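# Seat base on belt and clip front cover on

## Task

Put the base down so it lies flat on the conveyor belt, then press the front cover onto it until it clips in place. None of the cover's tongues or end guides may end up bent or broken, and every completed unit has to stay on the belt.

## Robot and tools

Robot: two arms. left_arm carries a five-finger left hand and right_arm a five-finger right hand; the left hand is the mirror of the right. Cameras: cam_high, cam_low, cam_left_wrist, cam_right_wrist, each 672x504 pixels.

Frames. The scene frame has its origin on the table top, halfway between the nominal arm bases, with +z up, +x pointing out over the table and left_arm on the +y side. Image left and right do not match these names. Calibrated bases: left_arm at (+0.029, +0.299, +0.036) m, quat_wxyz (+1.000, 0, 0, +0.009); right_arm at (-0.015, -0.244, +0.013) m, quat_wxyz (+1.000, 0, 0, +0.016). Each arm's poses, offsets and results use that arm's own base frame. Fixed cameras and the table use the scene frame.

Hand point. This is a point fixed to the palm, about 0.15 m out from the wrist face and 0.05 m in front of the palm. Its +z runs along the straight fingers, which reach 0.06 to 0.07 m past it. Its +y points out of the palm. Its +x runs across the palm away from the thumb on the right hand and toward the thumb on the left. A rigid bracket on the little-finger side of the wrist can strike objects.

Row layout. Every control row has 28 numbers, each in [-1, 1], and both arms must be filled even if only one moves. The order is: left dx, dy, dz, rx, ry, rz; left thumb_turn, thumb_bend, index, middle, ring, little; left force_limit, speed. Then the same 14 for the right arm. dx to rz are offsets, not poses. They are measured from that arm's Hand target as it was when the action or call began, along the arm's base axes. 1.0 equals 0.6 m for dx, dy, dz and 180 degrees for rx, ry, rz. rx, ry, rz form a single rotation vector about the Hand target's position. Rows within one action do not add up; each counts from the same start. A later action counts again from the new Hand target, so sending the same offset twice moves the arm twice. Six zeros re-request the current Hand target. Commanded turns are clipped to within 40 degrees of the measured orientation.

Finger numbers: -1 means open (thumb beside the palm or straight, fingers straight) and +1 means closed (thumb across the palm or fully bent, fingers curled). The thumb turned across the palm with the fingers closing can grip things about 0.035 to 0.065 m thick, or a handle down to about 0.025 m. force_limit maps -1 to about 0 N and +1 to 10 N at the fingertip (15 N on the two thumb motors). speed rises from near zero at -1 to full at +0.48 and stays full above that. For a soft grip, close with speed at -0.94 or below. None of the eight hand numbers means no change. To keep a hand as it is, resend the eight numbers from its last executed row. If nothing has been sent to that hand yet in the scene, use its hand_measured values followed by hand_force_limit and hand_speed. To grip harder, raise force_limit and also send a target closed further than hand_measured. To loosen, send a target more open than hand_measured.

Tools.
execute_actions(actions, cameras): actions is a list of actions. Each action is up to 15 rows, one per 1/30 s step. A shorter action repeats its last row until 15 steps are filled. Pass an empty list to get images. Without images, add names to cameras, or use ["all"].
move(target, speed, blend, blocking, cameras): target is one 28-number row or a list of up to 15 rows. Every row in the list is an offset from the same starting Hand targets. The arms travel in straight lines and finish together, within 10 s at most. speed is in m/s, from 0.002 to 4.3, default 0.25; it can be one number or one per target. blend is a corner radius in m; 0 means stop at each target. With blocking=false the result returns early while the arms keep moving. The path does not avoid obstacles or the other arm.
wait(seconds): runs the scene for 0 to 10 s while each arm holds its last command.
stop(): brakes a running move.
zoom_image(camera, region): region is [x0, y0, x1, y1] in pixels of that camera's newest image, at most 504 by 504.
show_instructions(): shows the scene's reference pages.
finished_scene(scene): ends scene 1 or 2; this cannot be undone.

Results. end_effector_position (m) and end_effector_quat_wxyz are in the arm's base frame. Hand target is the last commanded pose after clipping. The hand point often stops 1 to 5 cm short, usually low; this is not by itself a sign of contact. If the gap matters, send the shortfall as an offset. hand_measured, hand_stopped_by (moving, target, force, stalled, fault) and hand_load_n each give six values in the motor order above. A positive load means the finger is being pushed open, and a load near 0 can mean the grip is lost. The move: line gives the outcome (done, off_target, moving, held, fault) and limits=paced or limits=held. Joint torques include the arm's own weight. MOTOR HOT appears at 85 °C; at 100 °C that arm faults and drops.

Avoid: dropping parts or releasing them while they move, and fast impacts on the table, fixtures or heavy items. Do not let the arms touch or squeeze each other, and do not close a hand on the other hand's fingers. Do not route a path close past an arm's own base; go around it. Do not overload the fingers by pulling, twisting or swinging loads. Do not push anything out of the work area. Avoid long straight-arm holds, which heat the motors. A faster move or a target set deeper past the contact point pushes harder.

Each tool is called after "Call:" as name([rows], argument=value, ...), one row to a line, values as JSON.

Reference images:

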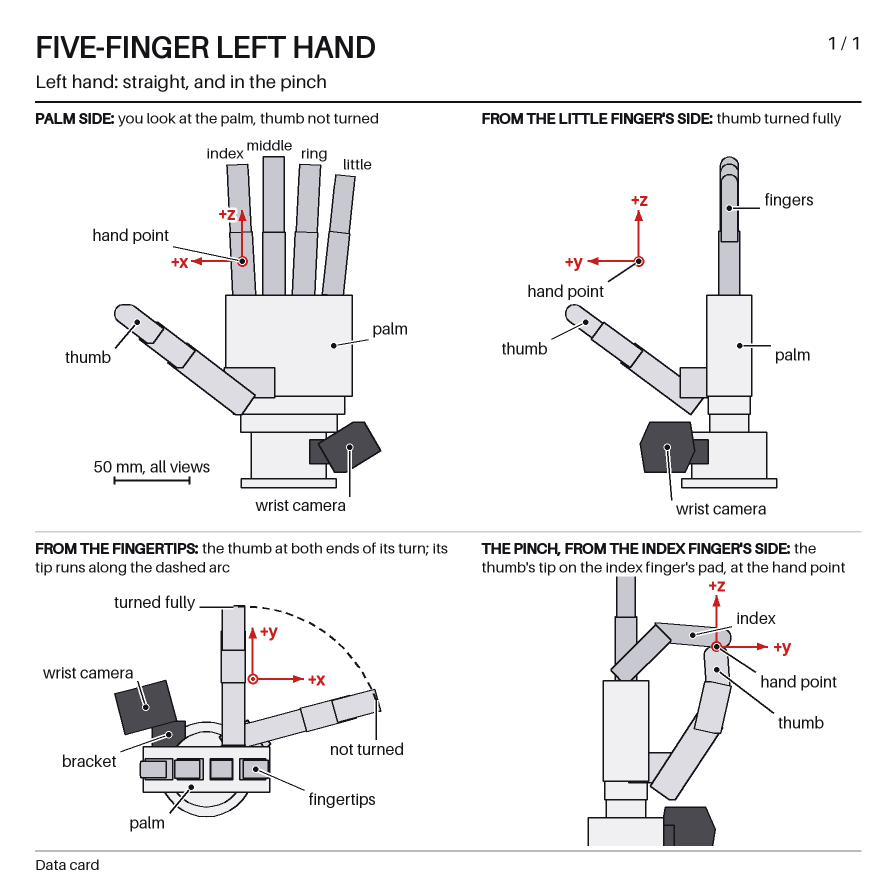

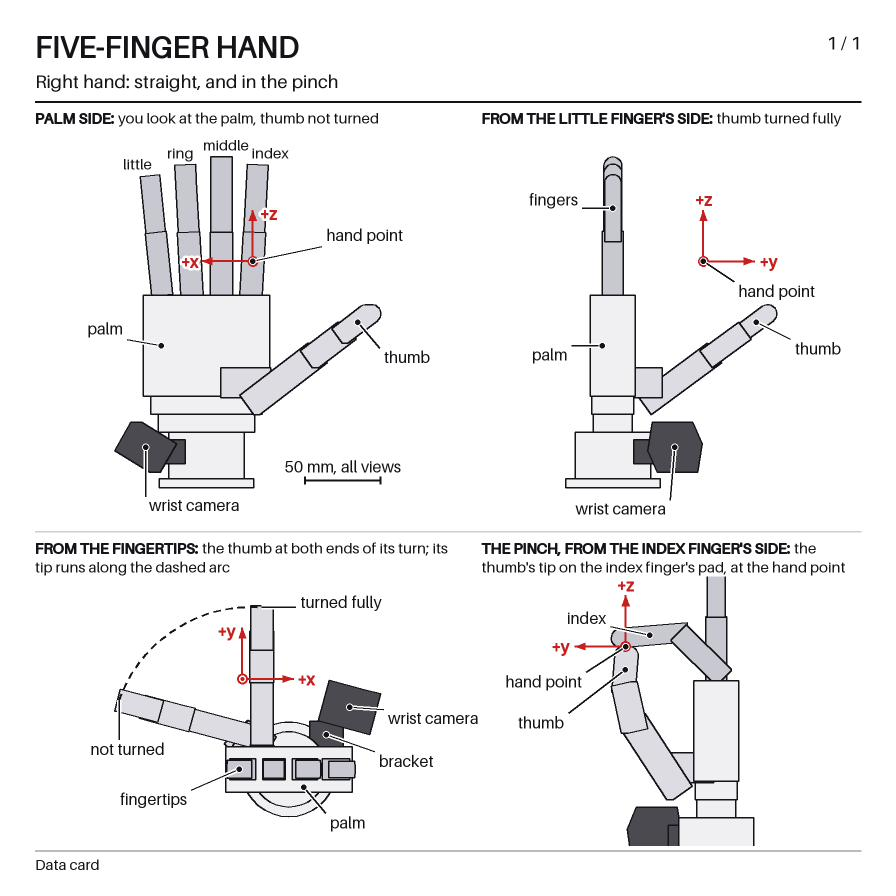

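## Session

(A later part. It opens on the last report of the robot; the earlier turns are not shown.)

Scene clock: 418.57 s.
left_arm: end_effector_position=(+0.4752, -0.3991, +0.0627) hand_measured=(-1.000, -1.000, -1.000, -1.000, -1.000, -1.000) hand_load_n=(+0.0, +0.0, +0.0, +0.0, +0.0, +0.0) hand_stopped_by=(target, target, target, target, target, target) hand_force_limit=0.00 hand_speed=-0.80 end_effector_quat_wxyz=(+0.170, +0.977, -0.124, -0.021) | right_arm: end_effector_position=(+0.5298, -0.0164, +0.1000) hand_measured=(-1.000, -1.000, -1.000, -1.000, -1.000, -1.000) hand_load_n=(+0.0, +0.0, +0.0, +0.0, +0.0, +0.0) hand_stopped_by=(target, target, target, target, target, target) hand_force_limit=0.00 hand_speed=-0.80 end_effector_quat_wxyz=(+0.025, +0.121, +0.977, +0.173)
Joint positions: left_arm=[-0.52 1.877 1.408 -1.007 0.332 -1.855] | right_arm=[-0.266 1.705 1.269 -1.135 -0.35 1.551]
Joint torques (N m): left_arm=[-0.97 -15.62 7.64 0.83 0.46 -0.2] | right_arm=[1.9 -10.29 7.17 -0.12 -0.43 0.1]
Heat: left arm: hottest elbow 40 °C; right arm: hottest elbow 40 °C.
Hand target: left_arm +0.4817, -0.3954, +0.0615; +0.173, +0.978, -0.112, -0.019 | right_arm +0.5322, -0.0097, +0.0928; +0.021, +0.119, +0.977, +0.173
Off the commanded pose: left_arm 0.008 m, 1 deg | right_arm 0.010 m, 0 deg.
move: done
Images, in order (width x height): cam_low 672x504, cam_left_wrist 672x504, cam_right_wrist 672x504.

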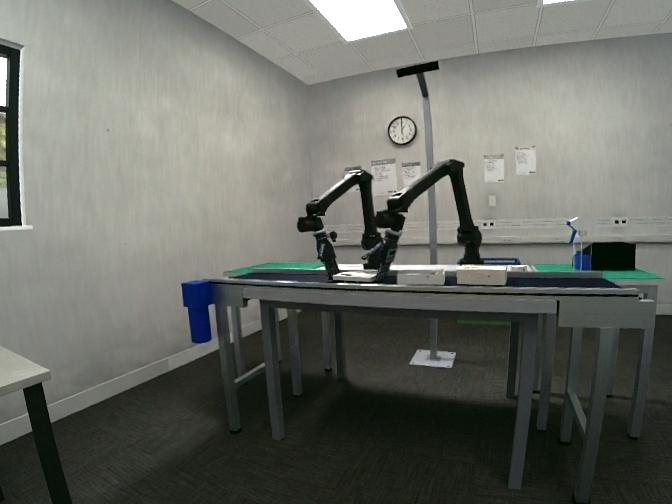

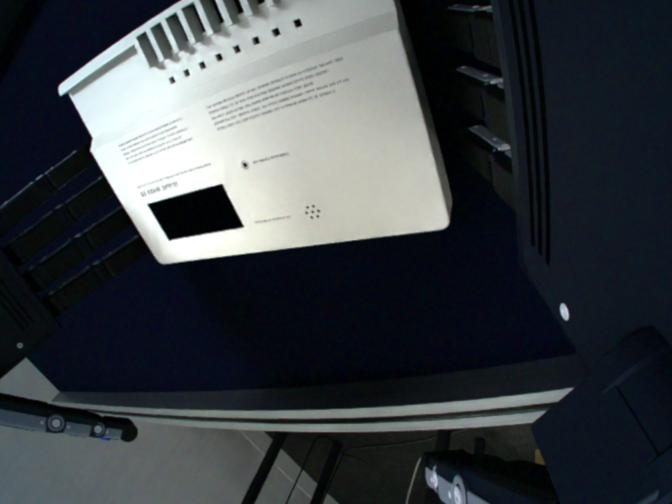

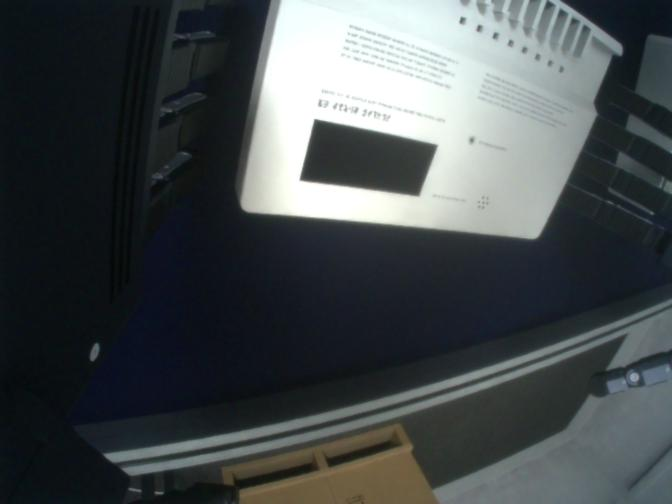

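Call:
move(target=[0,0,0.065,0,0,0,-1,-1,-1,-1,-1,-1,0,-0.8, 0,0.0,0.05,0,0,0,-1,-1,-1,-1,-1,-1,0,-0.8], speed=0.06, cameras=["cam_left_wrist","cam_right_wrist","cam_low"])

Call:
zoom_image(camera="cam_low", region=[320, 240, 400, 290])

Scene clock: 421.87 s.
left_arm: end_effector_position=(+0.4615, -0.3913, +0.0685) hand_measured=(-1.000, -1.000, -1.000, -1.000, -1.000, -1.000) hand_load_n=(+0.0, +0.0, +0.0, +0.0, +0.0, +0.0) hand_stopped_by=(target, target, target, target, target, target) hand_force_limit=0.00 hand_speed=-0.80 end_effector_quat_wxyz=(+0.160, +0.979, -0.119, -0.046) | right_arm: end_effector_position=(+0.5182, -0.0132, +0.1041) hand_measured=(-1.000, -1.000, -1.000, -1.000, -1.000, -1.000) hand_load_n=(+0.0, +0.0, +0.5, +0.0, +0.0, +0.0) hand_stopped_by=(target, target, target, target, target, target) hand_force_limit=0.00 hand_speed=-0.80 end_effector_quat_wxyz=(+0.005, +0.124, +0.977, +0.175)
Joint positions: left_arm=[-0.52 1.859 1.408 -1.078 0.332 -1.855] | right_arm=[-0.266 1.694 1.269 -1.187 -0.35 1.551]
Joint torques (N m): left_arm=[-0.91 -18.02 11.64 -0.09 0.47 -0.2] | right_arm=[1.9 -11.46 10.8 -1.02 -0.45 0.1]
Heat: left arm: hottest elbow 39 °C; right arm: hottest elbow 40 °C.
Hand target: left_arm +0.4817, -0.3953, +0.1006; +0.173, +0.978, -0.112, -0.019 | right_arm +0.5322, -0.0097, +0.1228; +0.021, +0.119, +0.978, +0.173
Off the commanded pose: left_arm 0.038 m, 3 deg | right_arm 0.024 m, 2 deg.
move: off_target (left_arm, right_arm)
Images, in order (width x height): cam_low 672x504, cam_left_wrist 672x504, cam_right_wrist 672x504.

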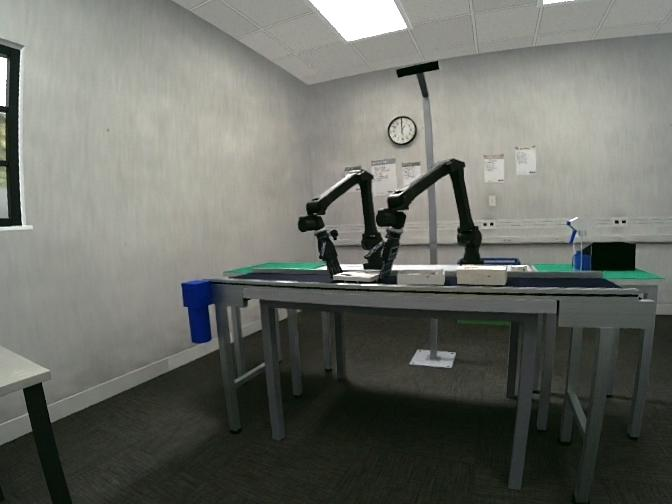

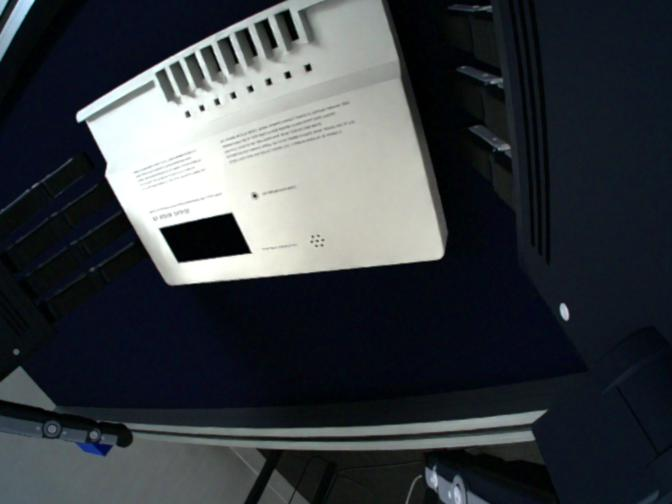

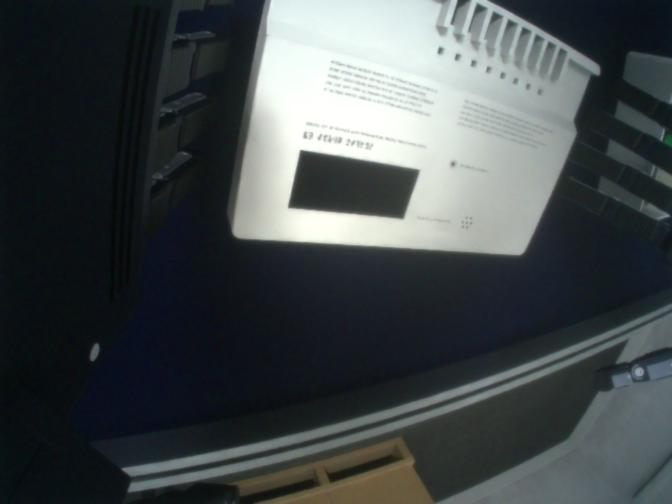

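Scaled by 6.300 from the camera's 672x504 image, which has a finer 960x720 frame.

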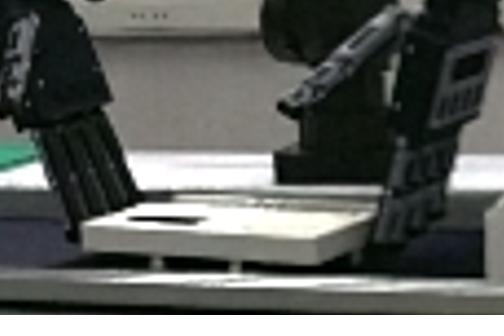

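Call:
move(target=[0.035,0.0,0.0,0,0,0,-1,-1,-1,-1,-1,-1,0,-0.8, 0.025,0.0,0.0,0,0,0,-1,-1,-1,-1,-1,-1,0,-0.8], speed=0.06, cameras=["cam_left_wrist","cam_right_wrist"])

Scene clock: 424.93 s.
left_arm: end_effector_position=(+0.4821, -0.3905, +0.0809) hand_measured=(-1.000, -1.000, -1.000, -1.000, -1.000, -1.000) hand_load_n=(+0.0, +0.0, +0.0, -0.5, +0.0, +0.0) hand_stopped_by=(target, target, target, target, target, target) hand_force_limit=0.00 hand_speed=-0.80 end_effector_quat_wxyz=(+0.163, +0.980, -0.111, -0.039) | right_arm: end_effector_position=(+0.5340, -0.0138, +0.1150) hand_measured=(-1.000, -1.000, -1.000, -1.000, -1.000, -1.000) hand_load_n=(+0.0, +0.0, +0.0, +0.0, +0.0, +0.0) hand_stopped_by=(target, target, target, target, target, target) hand_force_limit=0.00 hand_speed=-0.80 end_effector_quat_wxyz=(+0.016, +0.122, +0.977, +0.174)
Joint positions: left_arm=[-0.502 1.876 1.467 -1.107 0.333 -1.855] | right_arm=[-0.258 1.706 1.315 -1.196 -0.35 1.559]
Joint torques (N m): left_arm=[-0.91 -15.91 12.7 -0.05 0.51 0.03] | right_arm=[1.85 -10.29 11 -0.98 -0.45 0.1]
Heat: left arm: hottest elbow 40 °C; right arm: hottest elbow 40 °C.
Hand target: left_arm +0.5025, -0.3955, +0.1007; +0.173, +0.978, -0.112, -0.019 | right_arm +0.5473, -0.0097, +0.1229; +0.021, +0.119, +0.977, +0.173
Off the commanded pose: left_arm 0.029 m, 2 deg | right_arm 0.016 m, 1 deg.
move: off_target (left_arm, right_arm)
Images, in order (width x height): cam_left_wrist 672x504, cam_right_wrist 672x504.

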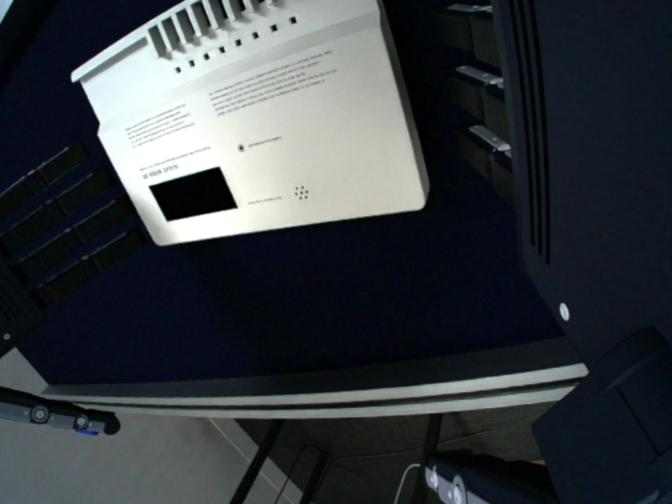

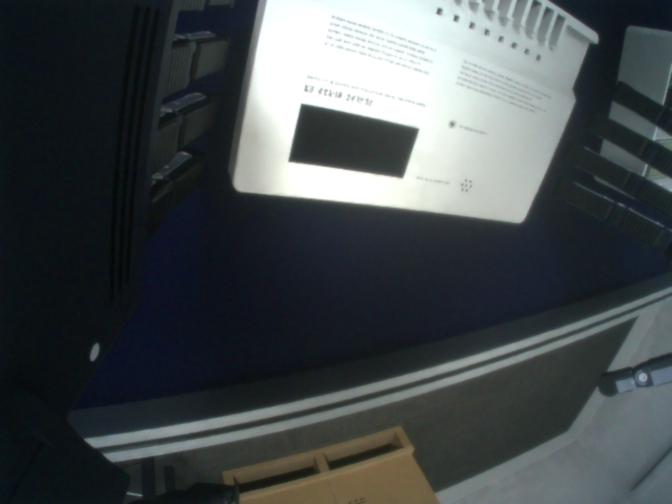

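Call:
move(target=[-0.029,0.0,-0.042,0,0,0,-1,-1,-1,-1,-1,-1,0,-0.8, -0.017,0.0,-0.022,0,0,0,-1,-1,-1,-1,-1,-1,0,-0.8], speed=0.06, cameras=["cam_left_wrist","cam_right_wrist","cam_low"])

Call:
zoom_image(camera="cam_low", region=[320, 240, 400, 290])

Scene clock: 428.73 s.
left_arm: end_effector_position=(+0.4845, -0.3918, +0.0723) hand_measured=(-1.000, -1.000, -1.000, -1.000, -1.000, -1.000) hand_load_n=(+0.0, +0.0, +0.0, +0.0, +0.0, +0.0) hand_stopped_by=(target, target, target, target, target, target) hand_force_limit=0.00 hand_speed=-0.80 end_effector_quat_wxyz=(+0.169, +0.979, -0.114, -0.024) | right_arm: end_effector_position=(+0.5351, -0.0141, +0.1128) hand_measured=(-1.000, -1.000, -1.000, -1.000, -1.000, -1.000) hand_load_n=(+0.0, +0.0, +0.0, +0.0, +0.0, +0.0) hand_stopped_by=(target, target, target, target, target, target) hand_force_limit=0.00 hand_speed=-0.80 end_effector_quat_wxyz=(+0.020, +0.122, +0.977, +0.173)
Joint positions: left_arm=[-0.502 1.876 1.437 -1.045 0.333 -1.855] | right_arm=[-0.258 1.706 1.309 -1.18 -0.35 1.559]
Joint torques (N m): left_arm=[-1.9 -16.44 7.77 0.79 0.47 -0.17] | right_arm=[1.49 -11.05 7.2 -0.14 -0.43 0.06]
Heat: left arm: hottest elbow 40 °C; right arm: hottest elbow 39 °C.
Hand target: left_arm +0.4852, -0.3955, +0.0755; +0.173, +0.978, -0.112, -0.019 | right_arm +0.5372, -0.0097, +0.1097; +0.021, +0.119, +0.977, +0.173
Off the commanded pose: left_arm 0.005 m, 1 deg | right_arm 0.006 m, 0 deg.
move: done
Images, in order (width x height): cam_low 672x504, cam_left_wrist 672x504, cam_right_wrist 672x504.

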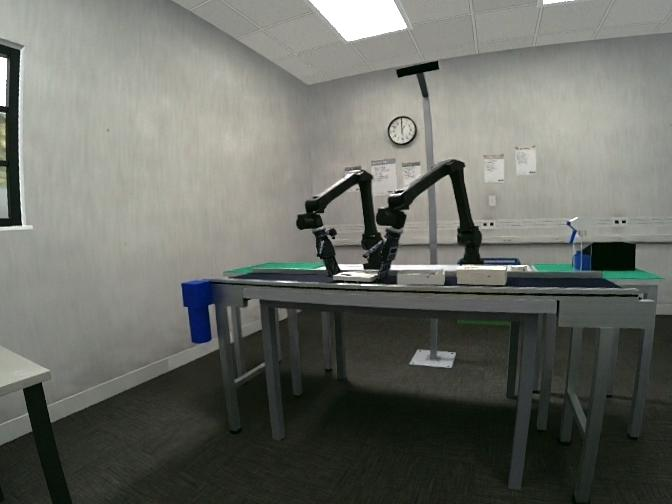

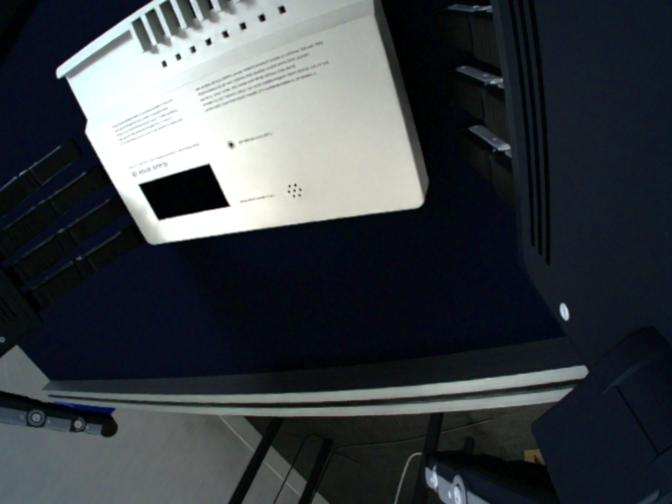

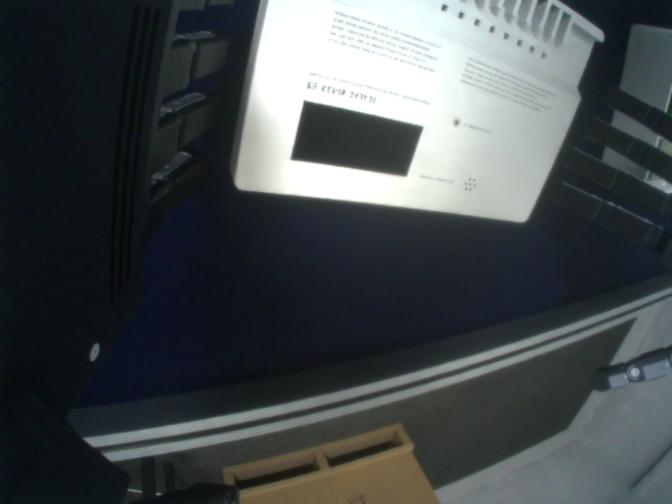

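Scaled by 6.300 from the camera's 672x504 image, which has a finer 960x720 frame.

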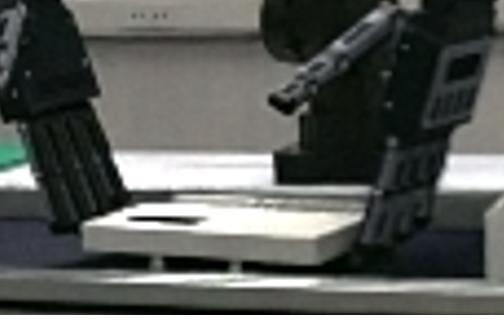

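Call:
move(target=[0,0.0,0,0,0,0,-1,-1,-1,-1,-1,-1,0,-0.8, 0.0,0.0,-0.015,0,0,0,-1,-1,-1,-1,-1,-1,0,-0.8], speed=0.06, cameras=["cam_low"])

Call:
zoom_image(camera="cam_low", region=[320, 240, 400, 290])

Scene clock: 432.57 s.
left_arm: end_effector_position=(+0.4845, -0.3918, +0.0723) hand_measured=(-1.000, -1.000, -1.000, -1.000, -1.000, -1.000) hand_load_n=(+0.0, +0.0, +0.0, +0.0, +0.0, +0.0) hand_stopped_by=(target, target, target, target, target, target) hand_force_limit=0.00 hand_speed=-0.80 end_effector_quat_wxyz=(+0.169, +0.979, -0.114, -0.024) | right_arm: end_effector_position=(+0.5353, -0.0142, +0.1086) hand_measured=(-1.000, -1.000, -1.000, -1.000, -1.000, -1.000) hand_load_n=(+0.0, +0.0, +0.0, +0.0, +0.0, +0.0) hand_stopped_by=(target, target, target, target, target, target) hand_force_limit=0.00 hand_speed=-0.80 end_effector_quat_wxyz=(+0.025, +0.121, +0.977, +0.173)
Joint positions: left_arm=[-0.502 1.876 1.437 -1.045 0.333 -1.855] | right_arm=[-0.258 1.706 1.296 -1.158 -0.35 1.559]
Joint torques (N m): left_arm=[-1.85 -16.38 7.79 0.79 0.47 -0.16] | right_arm=[1.61 -10.29 7.16 -0.03 -0.44 0.05]
Heat: left arm: hottest elbow 39 °C; right arm: hottest elbow 39 °C.
Hand target: left_arm +0.4852, -0.3955, +0.0755; +0.173, +0.978, -0.112, -0.019 | right_arm +0.5371, -0.0097, +0.1006; +0.021, +0.119, +0.977, +0.173
Off the commanded pose: left_arm 0.005 m, 1 deg | right_arm 0.009 m, 0 deg.
move: done
Images, in order (width x height): cam_low 672x504.

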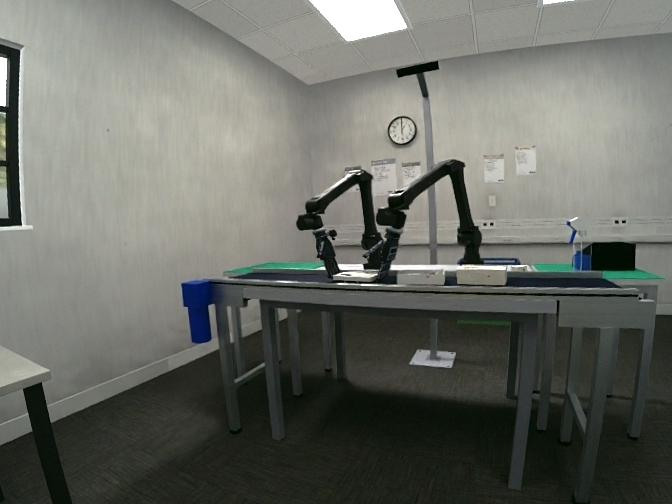

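Scaled by 6.300 from the camera's 672x504 image, which has a finer 960x720 frame.

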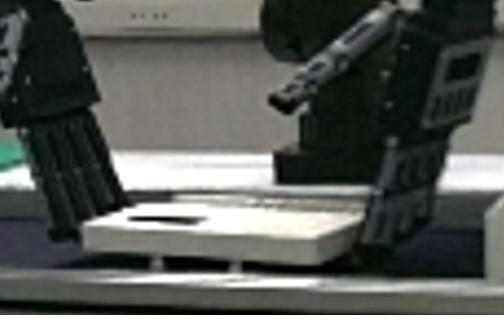

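Call:
move(target=[-0.011,-0.0487,0,0,0,0,-1,-1,-1,-1,-1,-1,0,-0.8, 0.012,0.0485,0,0,0,0,-1,-1,-1,-1,-1,-1,0,-0.8], speed=0.05, cameras=["cam_left_wrist","cam_right_wrist","cam_low"])

Call:
zoom_image(camera="cam_low", region=[320, 240, 400, 290])

Scene clock: 439.33 s.
left_arm: end_effector_position=(+0.4779, -0.4050, +0.0710) hand_measured=(-1.000, -1.000, -1.000, -1.000, -1.000, -1.000) hand_load_n=(+0.0, +0.0, +0.0, +0.0, +0.0, +0.0) hand_stopped_by=(target, target, target, target, target, target) hand_force_limit=0.00 hand_speed=-0.80 end_effector_quat_wxyz=(+0.165, +0.980, -0.104, -0.026) | right_arm: end_effector_position=(+0.5412, +0.0023, +0.1062) hand_measured=(-1.000, -1.000, -1.000, -1.000, -1.000, -1.000) hand_load_n=(+0.0, +0.0, +0.0, +0.0, +0.5, +0.0) hand_stopped_by=(target, target, target, target, target, target) hand_force_limit=0.00 hand_speed=-0.80 end_effector_quat_wxyz=(+0.024, +0.128, +0.977, +0.168)
Joint positions: left_arm=[-0.532 1.876 1.437 -1.039 0.324 -1.907] | right_arm=[-0.219 1.706 1.293 -1.139 -0.34 1.615]
Joint torques (N m): left_arm=[-3.25 -15.38 10.11 0.9 0.6 -0.17] | right_arm=[3.14 -10.58 7.17 0.09 -0.86 0.11]
Heat: left arm: hottest elbow 39 °C; right arm: hottest elbow 39 °C.
Hand target: left_arm +0.4787, -0.4247, +0.0755; +0.173, +0.978, -0.112, -0.019 | right_arm +0.5443, +0.0195, +0.1006; +0.021, +0.119, +0.977, +0.173
Off the commanded pose: left_arm 0.020 m, 2 deg | right_arm 0.018 m, 1 deg.
move: off_target (left_arm, right_arm)
Images, in order (width x height): cam_low 672x504, cam_left_wrist 672x504, cam_right_wrist 672x504.

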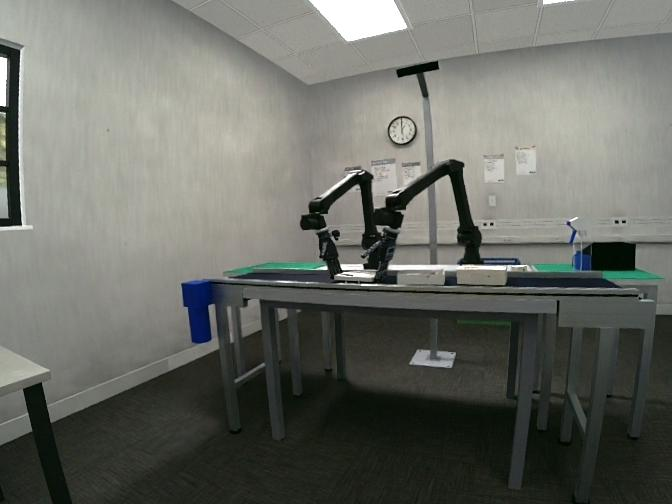

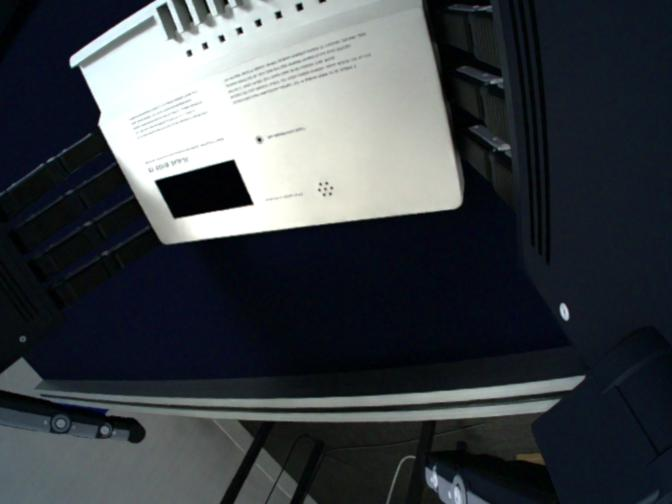

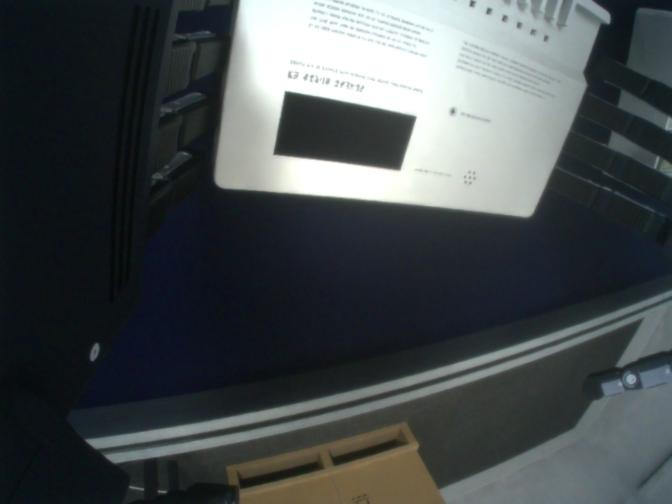

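Scaled by 6.300 from the camera's 672x504 image, which has a finer 960x720 frame.

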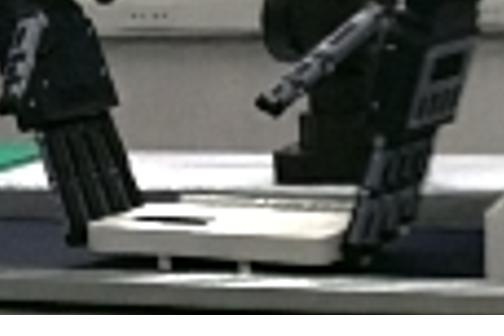

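Call:
move([
  [-0.009,-0.04,0,0,0,0,-1,-1,-1,-1,-1,-1,0,-0.8, 0.01,0.04,0,0,0,0,-1,-1,-1,-1,-1,-1,0,-0.8],
  [-0.009,-0.04,0.1,0,0,0,-1,-1,-1,-1,-1,-1,0,-0.8, 0.01,0.04,0.1,0,0,0,-1,-1,-1,-1,-1,-1,0,-0.8],
], speed=0.05, cameras=["cam_left_wrist","cam_right_wrist","cam_low"])

Call:
zoom_image(camera="cam_low", region=[320, 220, 420, 290])

Scene clock: 443.10 s.
left_arm: end_effector_position=(+0.4661, -0.4028, +0.0786) hand_measured=(-1.000, -1.000, -1.000, -1.000, -1.000, -1.000) hand_load_n=(+0.0, +0.0, +0.0, +0.5, +0.0, +0.0) hand_stopped_by=(target, target, target, target, target, target) hand_force_limit=0.00 hand_speed=-0.80 end_effector_quat_wxyz=(+0.135, +0.986, -0.084, -0.060) | right_arm: end_effector_position=(+0.5362, +0.0131, +0.1383) hand_measured=(-1.000, -1.000, -1.000, -1.000, -1.000, -1.000) hand_load_n=(+0.0, +0.0, +0.0, +0.0, +1.0, +0.0) hand_stopped_by=(target, target, target, target, target, target) hand_force_limit=0.00 hand_speed=-0.80 end_effector_quat_wxyz=(+0.008, +0.137, +0.978, +0.157)
Joint positions: left_arm=[-0.551 1.877 1.483 -1.163 0.296 -1.954] | right_arm=[-0.19 1.667 1.343 -1.245 -0.315 1.66]
Joint torques (N m): left_arm=[-4.89 -19.02 14.64 0.36 1.62 -0.11] | right_arm=[4.72 -11.46 11.29 -0.9 -1.88 0.18]
Heat: left arm: hottest elbow 39 °C; right arm: hottest elbow 38 °C.
Hand target: left_arm +0.4732, -0.4486, +0.1352; +0.173, +0.978, -0.112, -0.019 | right_arm +0.5503, +0.0435, +0.1607; +0.021, +0.119, +0.977, +0.173
Off the commanded pose: left_arm 0.073 m, 7 deg | right_arm 0.040 m, 3 deg.
move: off_target (left_arm, right_arm)
Images, in order (width x height): cam_low 672x504, cam_left_wrist 672x504, cam_right_wrist 672x504.

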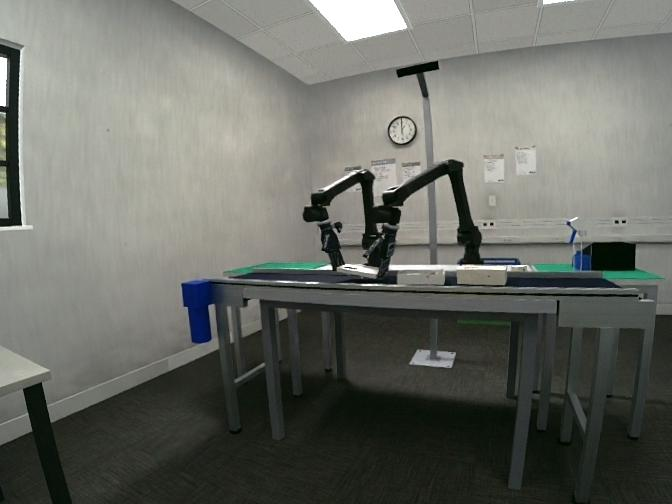

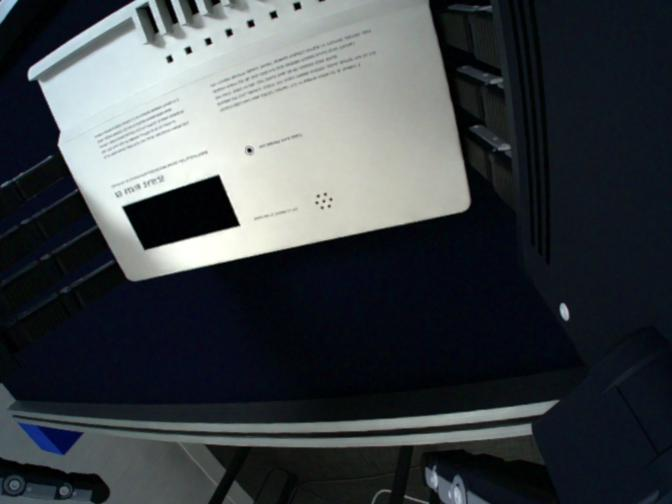

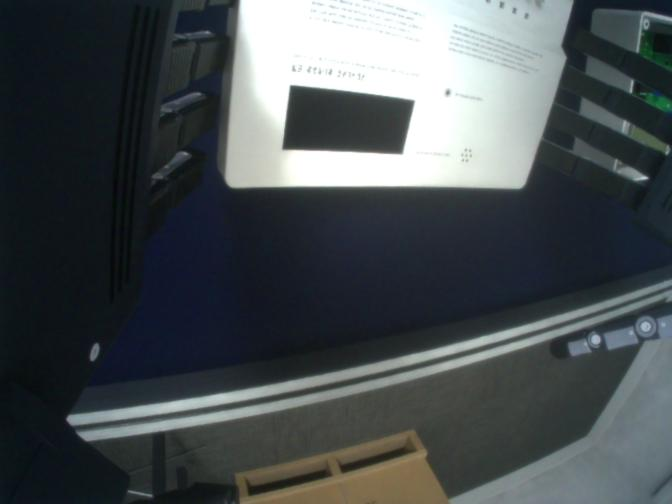

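Scaled by 5.040 from the camera's 672x504 image, which has a finer 960x720 frame.

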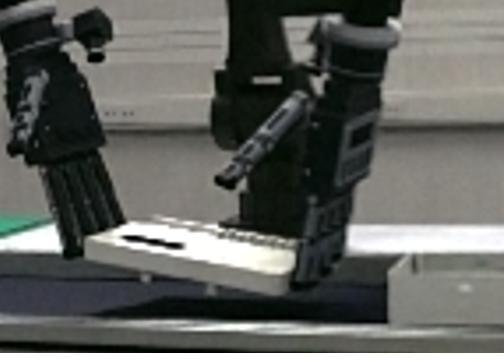

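Call:
move([
  [0.02,0.0,0.07,0,0,0,-1,-1,-1,-1,-1,-1,0,-0.8, 0.0,0.0,0.0,0,0,0,-1,-1,-1,-1,-1,-1,0,-0.8],
], speed=0.05, cameras=["cam_left_wrist","cam_right_wrist","cam_low"])

Call:
zoom_image(camera="cam_low", region=[320, 220, 420, 290])

Scene clock: 446.20 s.
left_arm: end_effector_position=(+0.4803, -0.4093, +0.1267) hand_measured=(-1.000, -1.000, -1.000, -1.000, -1.000, -1.000) hand_load_n=(+0.0, +0.0, +0.0, +1.0, +0.0, +0.0) hand_stopped_by=(target, target, target, target, target, target) hand_force_limit=0.00 hand_speed=-0.80 end_effector_quat_wxyz=(+0.132, +0.986, -0.084, -0.053) | right_arm: end_effector_position=(+0.5352, +0.0113, +0.1367) hand_measured=(-1.000, -1.000, -1.000, -1.000, -1.000, -1.000) hand_load_n=(+0.0, +0.0, +0.0, +0.0, +1.5, +0.0) hand_stopped_by=(target, target, target, target, target, target) hand_force_limit=0.00 hand_speed=-0.80 end_effector_quat_wxyz=(+0.007, +0.137, +0.979, +0.150)
Joint positions: left_arm=[-0.551 1.868 1.605 -1.284 0.285 -1.954] | right_arm=[-0.189 1.667 1.343 -1.248 -0.302 1.66]
Joint torques (N m): left_arm=[-4.07 -18.43 14.48 0.53 2.06 0.04] | right_arm=[4.6 -11.4 11.25 -0.87 -2.46 0.18]
Heat: left arm: hottest elbow 39 °C; right arm: hottest elbow 38 °C.
Hand target: left_arm +0.4852, -0.4486, +0.1774; +0.173, +0.978, -0.112, -0.019 | right_arm +0.5503, +0.0435, +0.1607; +0.021, +0.119, +0.977, +0.173
Off the commanded pose: left_arm 0.064 m, 7 deg | right_arm 0.043 m, 4 deg.
move: off_target (left_arm, right_arm)
Images, in order (width x height): cam_low 672x504, cam_left_wrist 672x504, cam_right_wrist 672x504.

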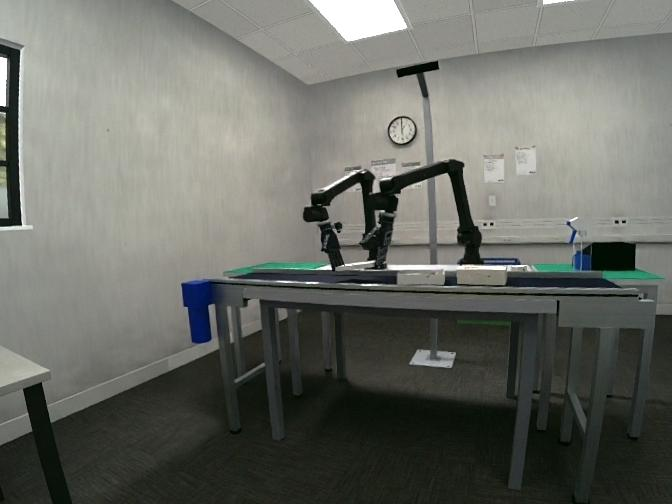

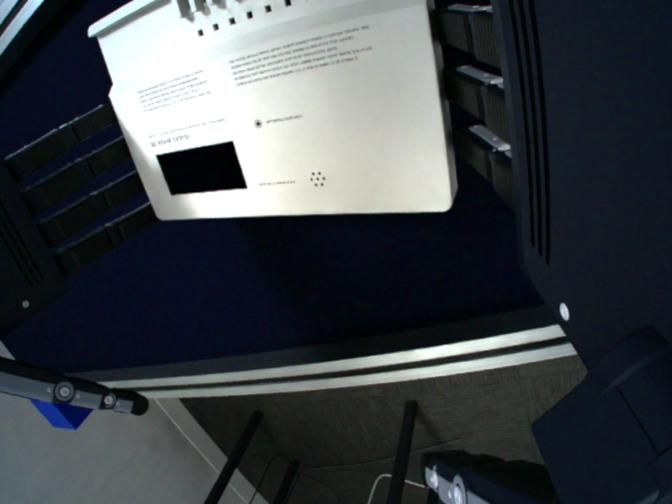

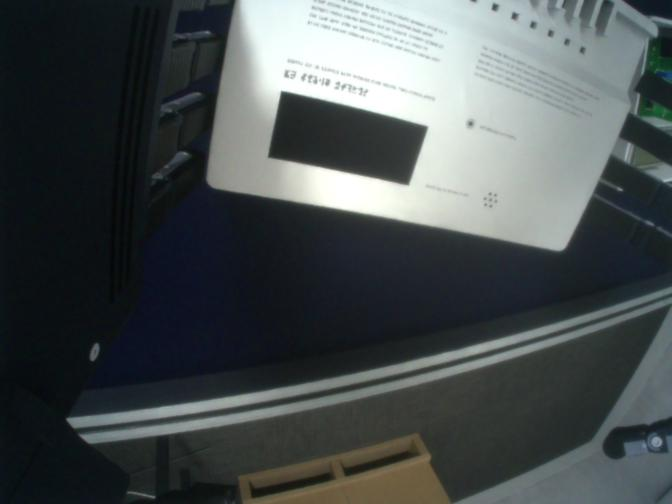

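Scaled by 5.040 from the camera's 672x504 image, which has a finer 960x720 frame.

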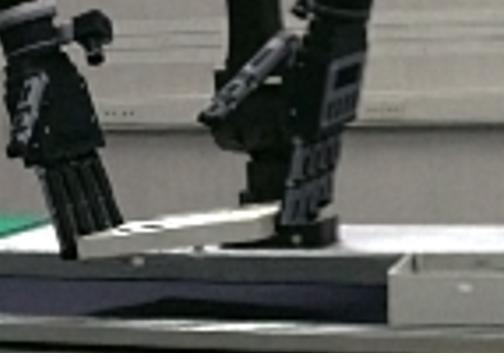

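Call:
move([
  [0.0,0.0,0.04,0,0,0,-1,-1,-1,-1,-1,-1,0,-0.8, 0.0,0.0,0.085,0,0,0,-1,-1,-1,-1,-1,-1,0,-0.8],
], speed=0.05, cameras=["cam_left_wrist","cam_right_wrist","cam_low"])

Call:
zoom_image(camera="cam_low", region=[320, 220, 440, 290])

Scene clock: 462.07 s.
left_arm: end_effector_position=(+0.4784, -0.4079, +0.1445) hand_measured=(-1.000, -1.000, -1.000, -1.000, -1.000, -1.000) hand_load_n=(+0.0, +0.0, +0.0, +1.0, +0.0, +0.0) hand_stopped_by=(target, target, target, target, target, target) hand_force_limit=0.00 hand_speed=-0.80 end_effector_quat_wxyz=(+0.128, +0.986, -0.083, -0.060) | right_arm: end_effector_position=(+0.5374, +0.0111, +0.1847) hand_measured=(-1.000, -1.000, -1.000, -1.000, -1.000, -1.000) hand_load_n=(+0.0, +0.0, +0.0, +0.0, +1.0, +0.0) hand_stopped_by=(target, target, target, target, target, target) hand_force_limit=0.00 hand_speed=-0.80 end_effector_quat_wxyz=(+0.006, +0.137, +0.979, +0.151)
Joint positions: left_arm=[-0.551 1.86 1.644 -1.346 0.284 -1.954] | right_arm=[-0.189 1.641 1.44 -1.373 -0.303 1.66]
Joint torques (N m): left_arm=[-4.07 -18.55 15.5 0.73 2.09 0.05] | right_arm=[4.6 -11.63 11.86 -0.99 -2.4 0.17]
Heat: left arm: hottest elbow 43 °C; right arm: hottest elbow 38 °C.
Hand target: left_arm +0.4853, -0.4486, +0.2014; +0.173, +0.978, -0.112, -0.019 | right_arm +0.5503, +0.0435, +0.2117; +0.021, +0.119, +0.977, +0.173
Off the commanded pose: left_arm 0.070 m, 8 deg | right_arm 0.044 m, 4 deg.
move: off_target (left_arm, right_arm)
Images, in order (width x height): cam_low 672x504, cam_left_wrist 672x504, cam_right_wrist 672x504.

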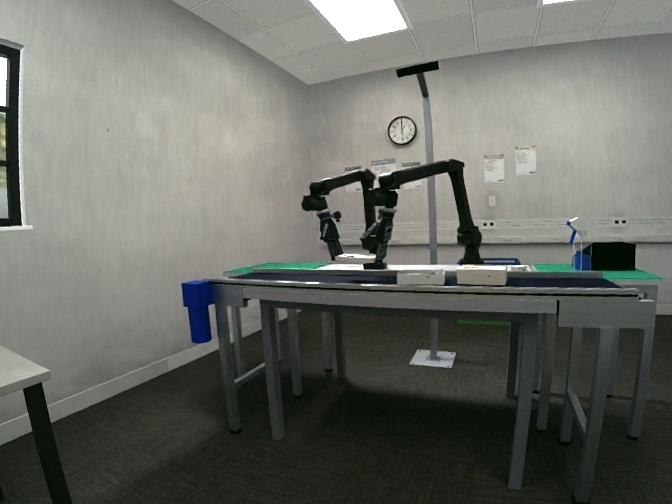

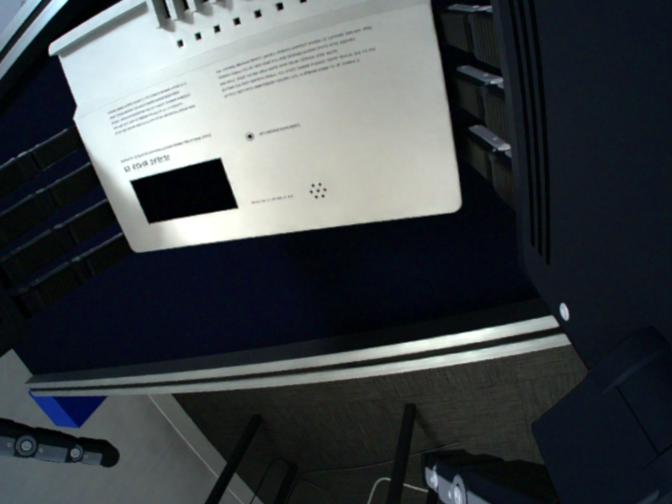

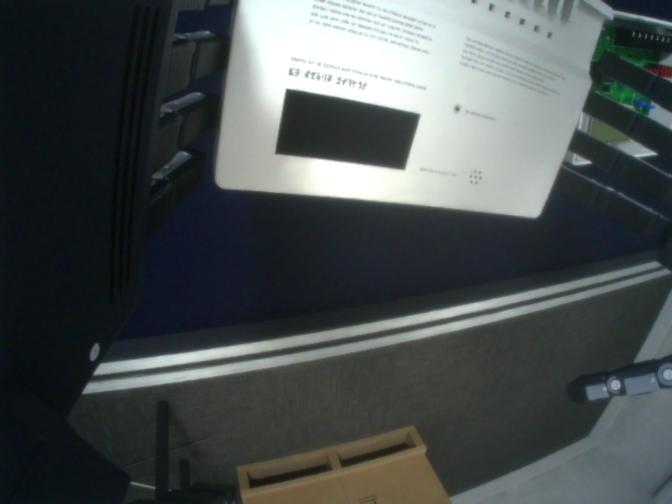

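Scaled by 4.200 from the camera's 672x504 image, which has a finer 960x720 frame.

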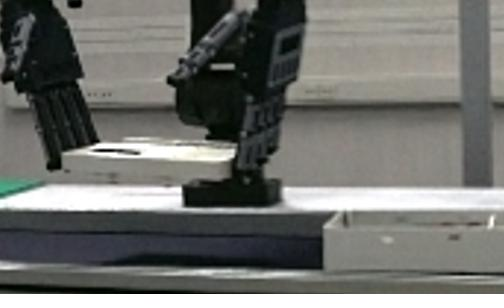

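Call:
move([
  [-0.005,0.05,0.04,0.0,0.0,0.01,-1,-1,-1,-1,-1,-1,0,-0.8, 0.005,0.05,0.03,0,0,0.01,-1,-1,-1,-1,-1,-1,0,-0.8],
  [-0.02,0.24,0.04,0.0,0.0,0.047,-1,-1,-1,-1,-1,-1,0,-0.8, 0.01,0.24,0.03,0,0,0.047,-1,-1,-1,-1,-1,-1,0,-0.8],
], speed=0.06, blend=[0.02,0], cameras=["cam_left_wrist","cam_right_wrist","cam_low"])

Call:
zoom_image(camera="cam_low", region=[320, 220, 460, 290])

Scene clock: 472.23 s.
left_arm: end_effector_position=(+0.4795, -0.2812, +0.2091) hand_measured=(-1.000, -1.000, -1.000, -1.000, -1.000, -1.000) hand_load_n=(+0.0, +0.0, +0.0, +0.5, +0.0, +0.0) hand_stopped_by=(target, target, target, target, target, target) hand_force_limit=0.00 hand_speed=-0.80 end_effector_quat_wxyz=(+0.144, +0.989, -0.015, -0.019) | right_arm: end_effector_position=(+0.5435, +0.1426, +0.2012) hand_measured=(-1.000, -1.000, -1.000, -1.000, -1.000, -1.000) hand_load_n=(+0.0, +0.0, +0.0, +0.0, +1.5, +0.0) hand_stopped_by=(target, target, target, target, target, target) hand_force_limit=0.00 hand_speed=-0.80 end_effector_quat_wxyz=(-0.012, +0.073, +0.986, +0.147)
Joint positions: left_arm=[-0.349 1.612 1.472 -1.371 0.286 -1.898] | right_arm=[0.067 1.669 1.521 -1.405 -0.296 1.787]
Joint torques (N m): left_arm=[-3.49 -14.51 8.69 1.35 2.22 0.13] | right_arm=[5.71 -11.28 13.44 -0.29 -2.44 0.18]
Motor temperatures (°C): left_arm=[28 30 43 21 27 20] | right_arm=[28 27 39 21 28 20]
Heat: left arm: hottest elbow 43 °C; right arm: hottest elbow 39 °C.
Hand target: left_arm +0.4732, -0.3046, +0.2253; +0.174, +0.984, -0.039, -0.007 | right_arm +0.5562, +0.1875, +0.2297; +0.008, +0.047, +0.984, +0.174
Off the commanded pose: left_arm 0.029 m, 5 deg | right_arm 0.055 m, 5 deg.
move: off_target (left_arm, right_arm); blend cut to 0.018 m at target 1
Images, in order (width x height): cam_low 672x504, cam_left_wrist 672x504, cam_right_wrist 672x504.

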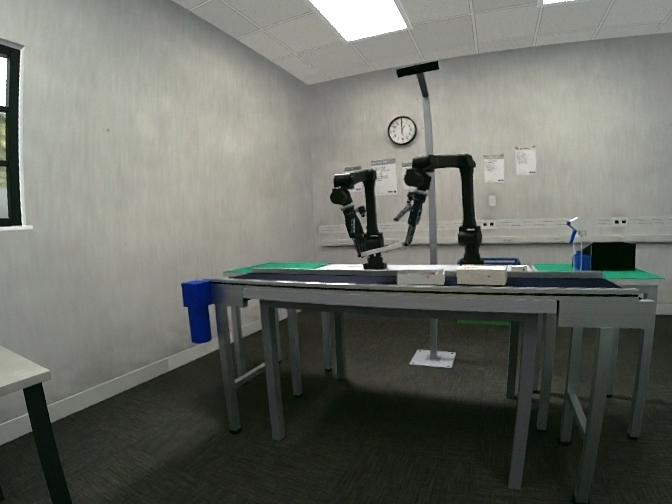

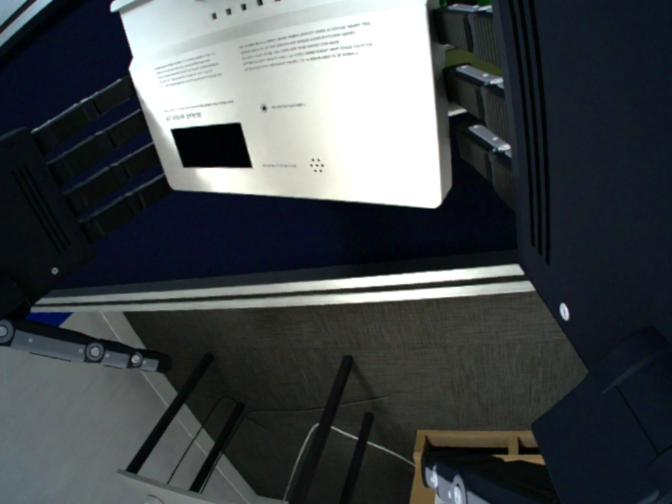

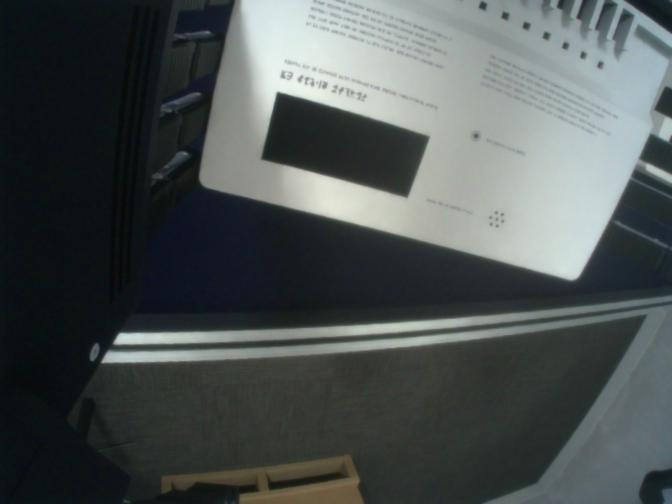

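Scaled by 3.600 from the camera's 672x504 image, which has a finer 960x720 frame.

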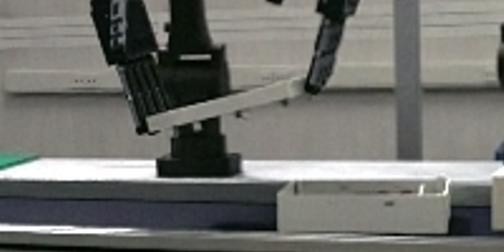

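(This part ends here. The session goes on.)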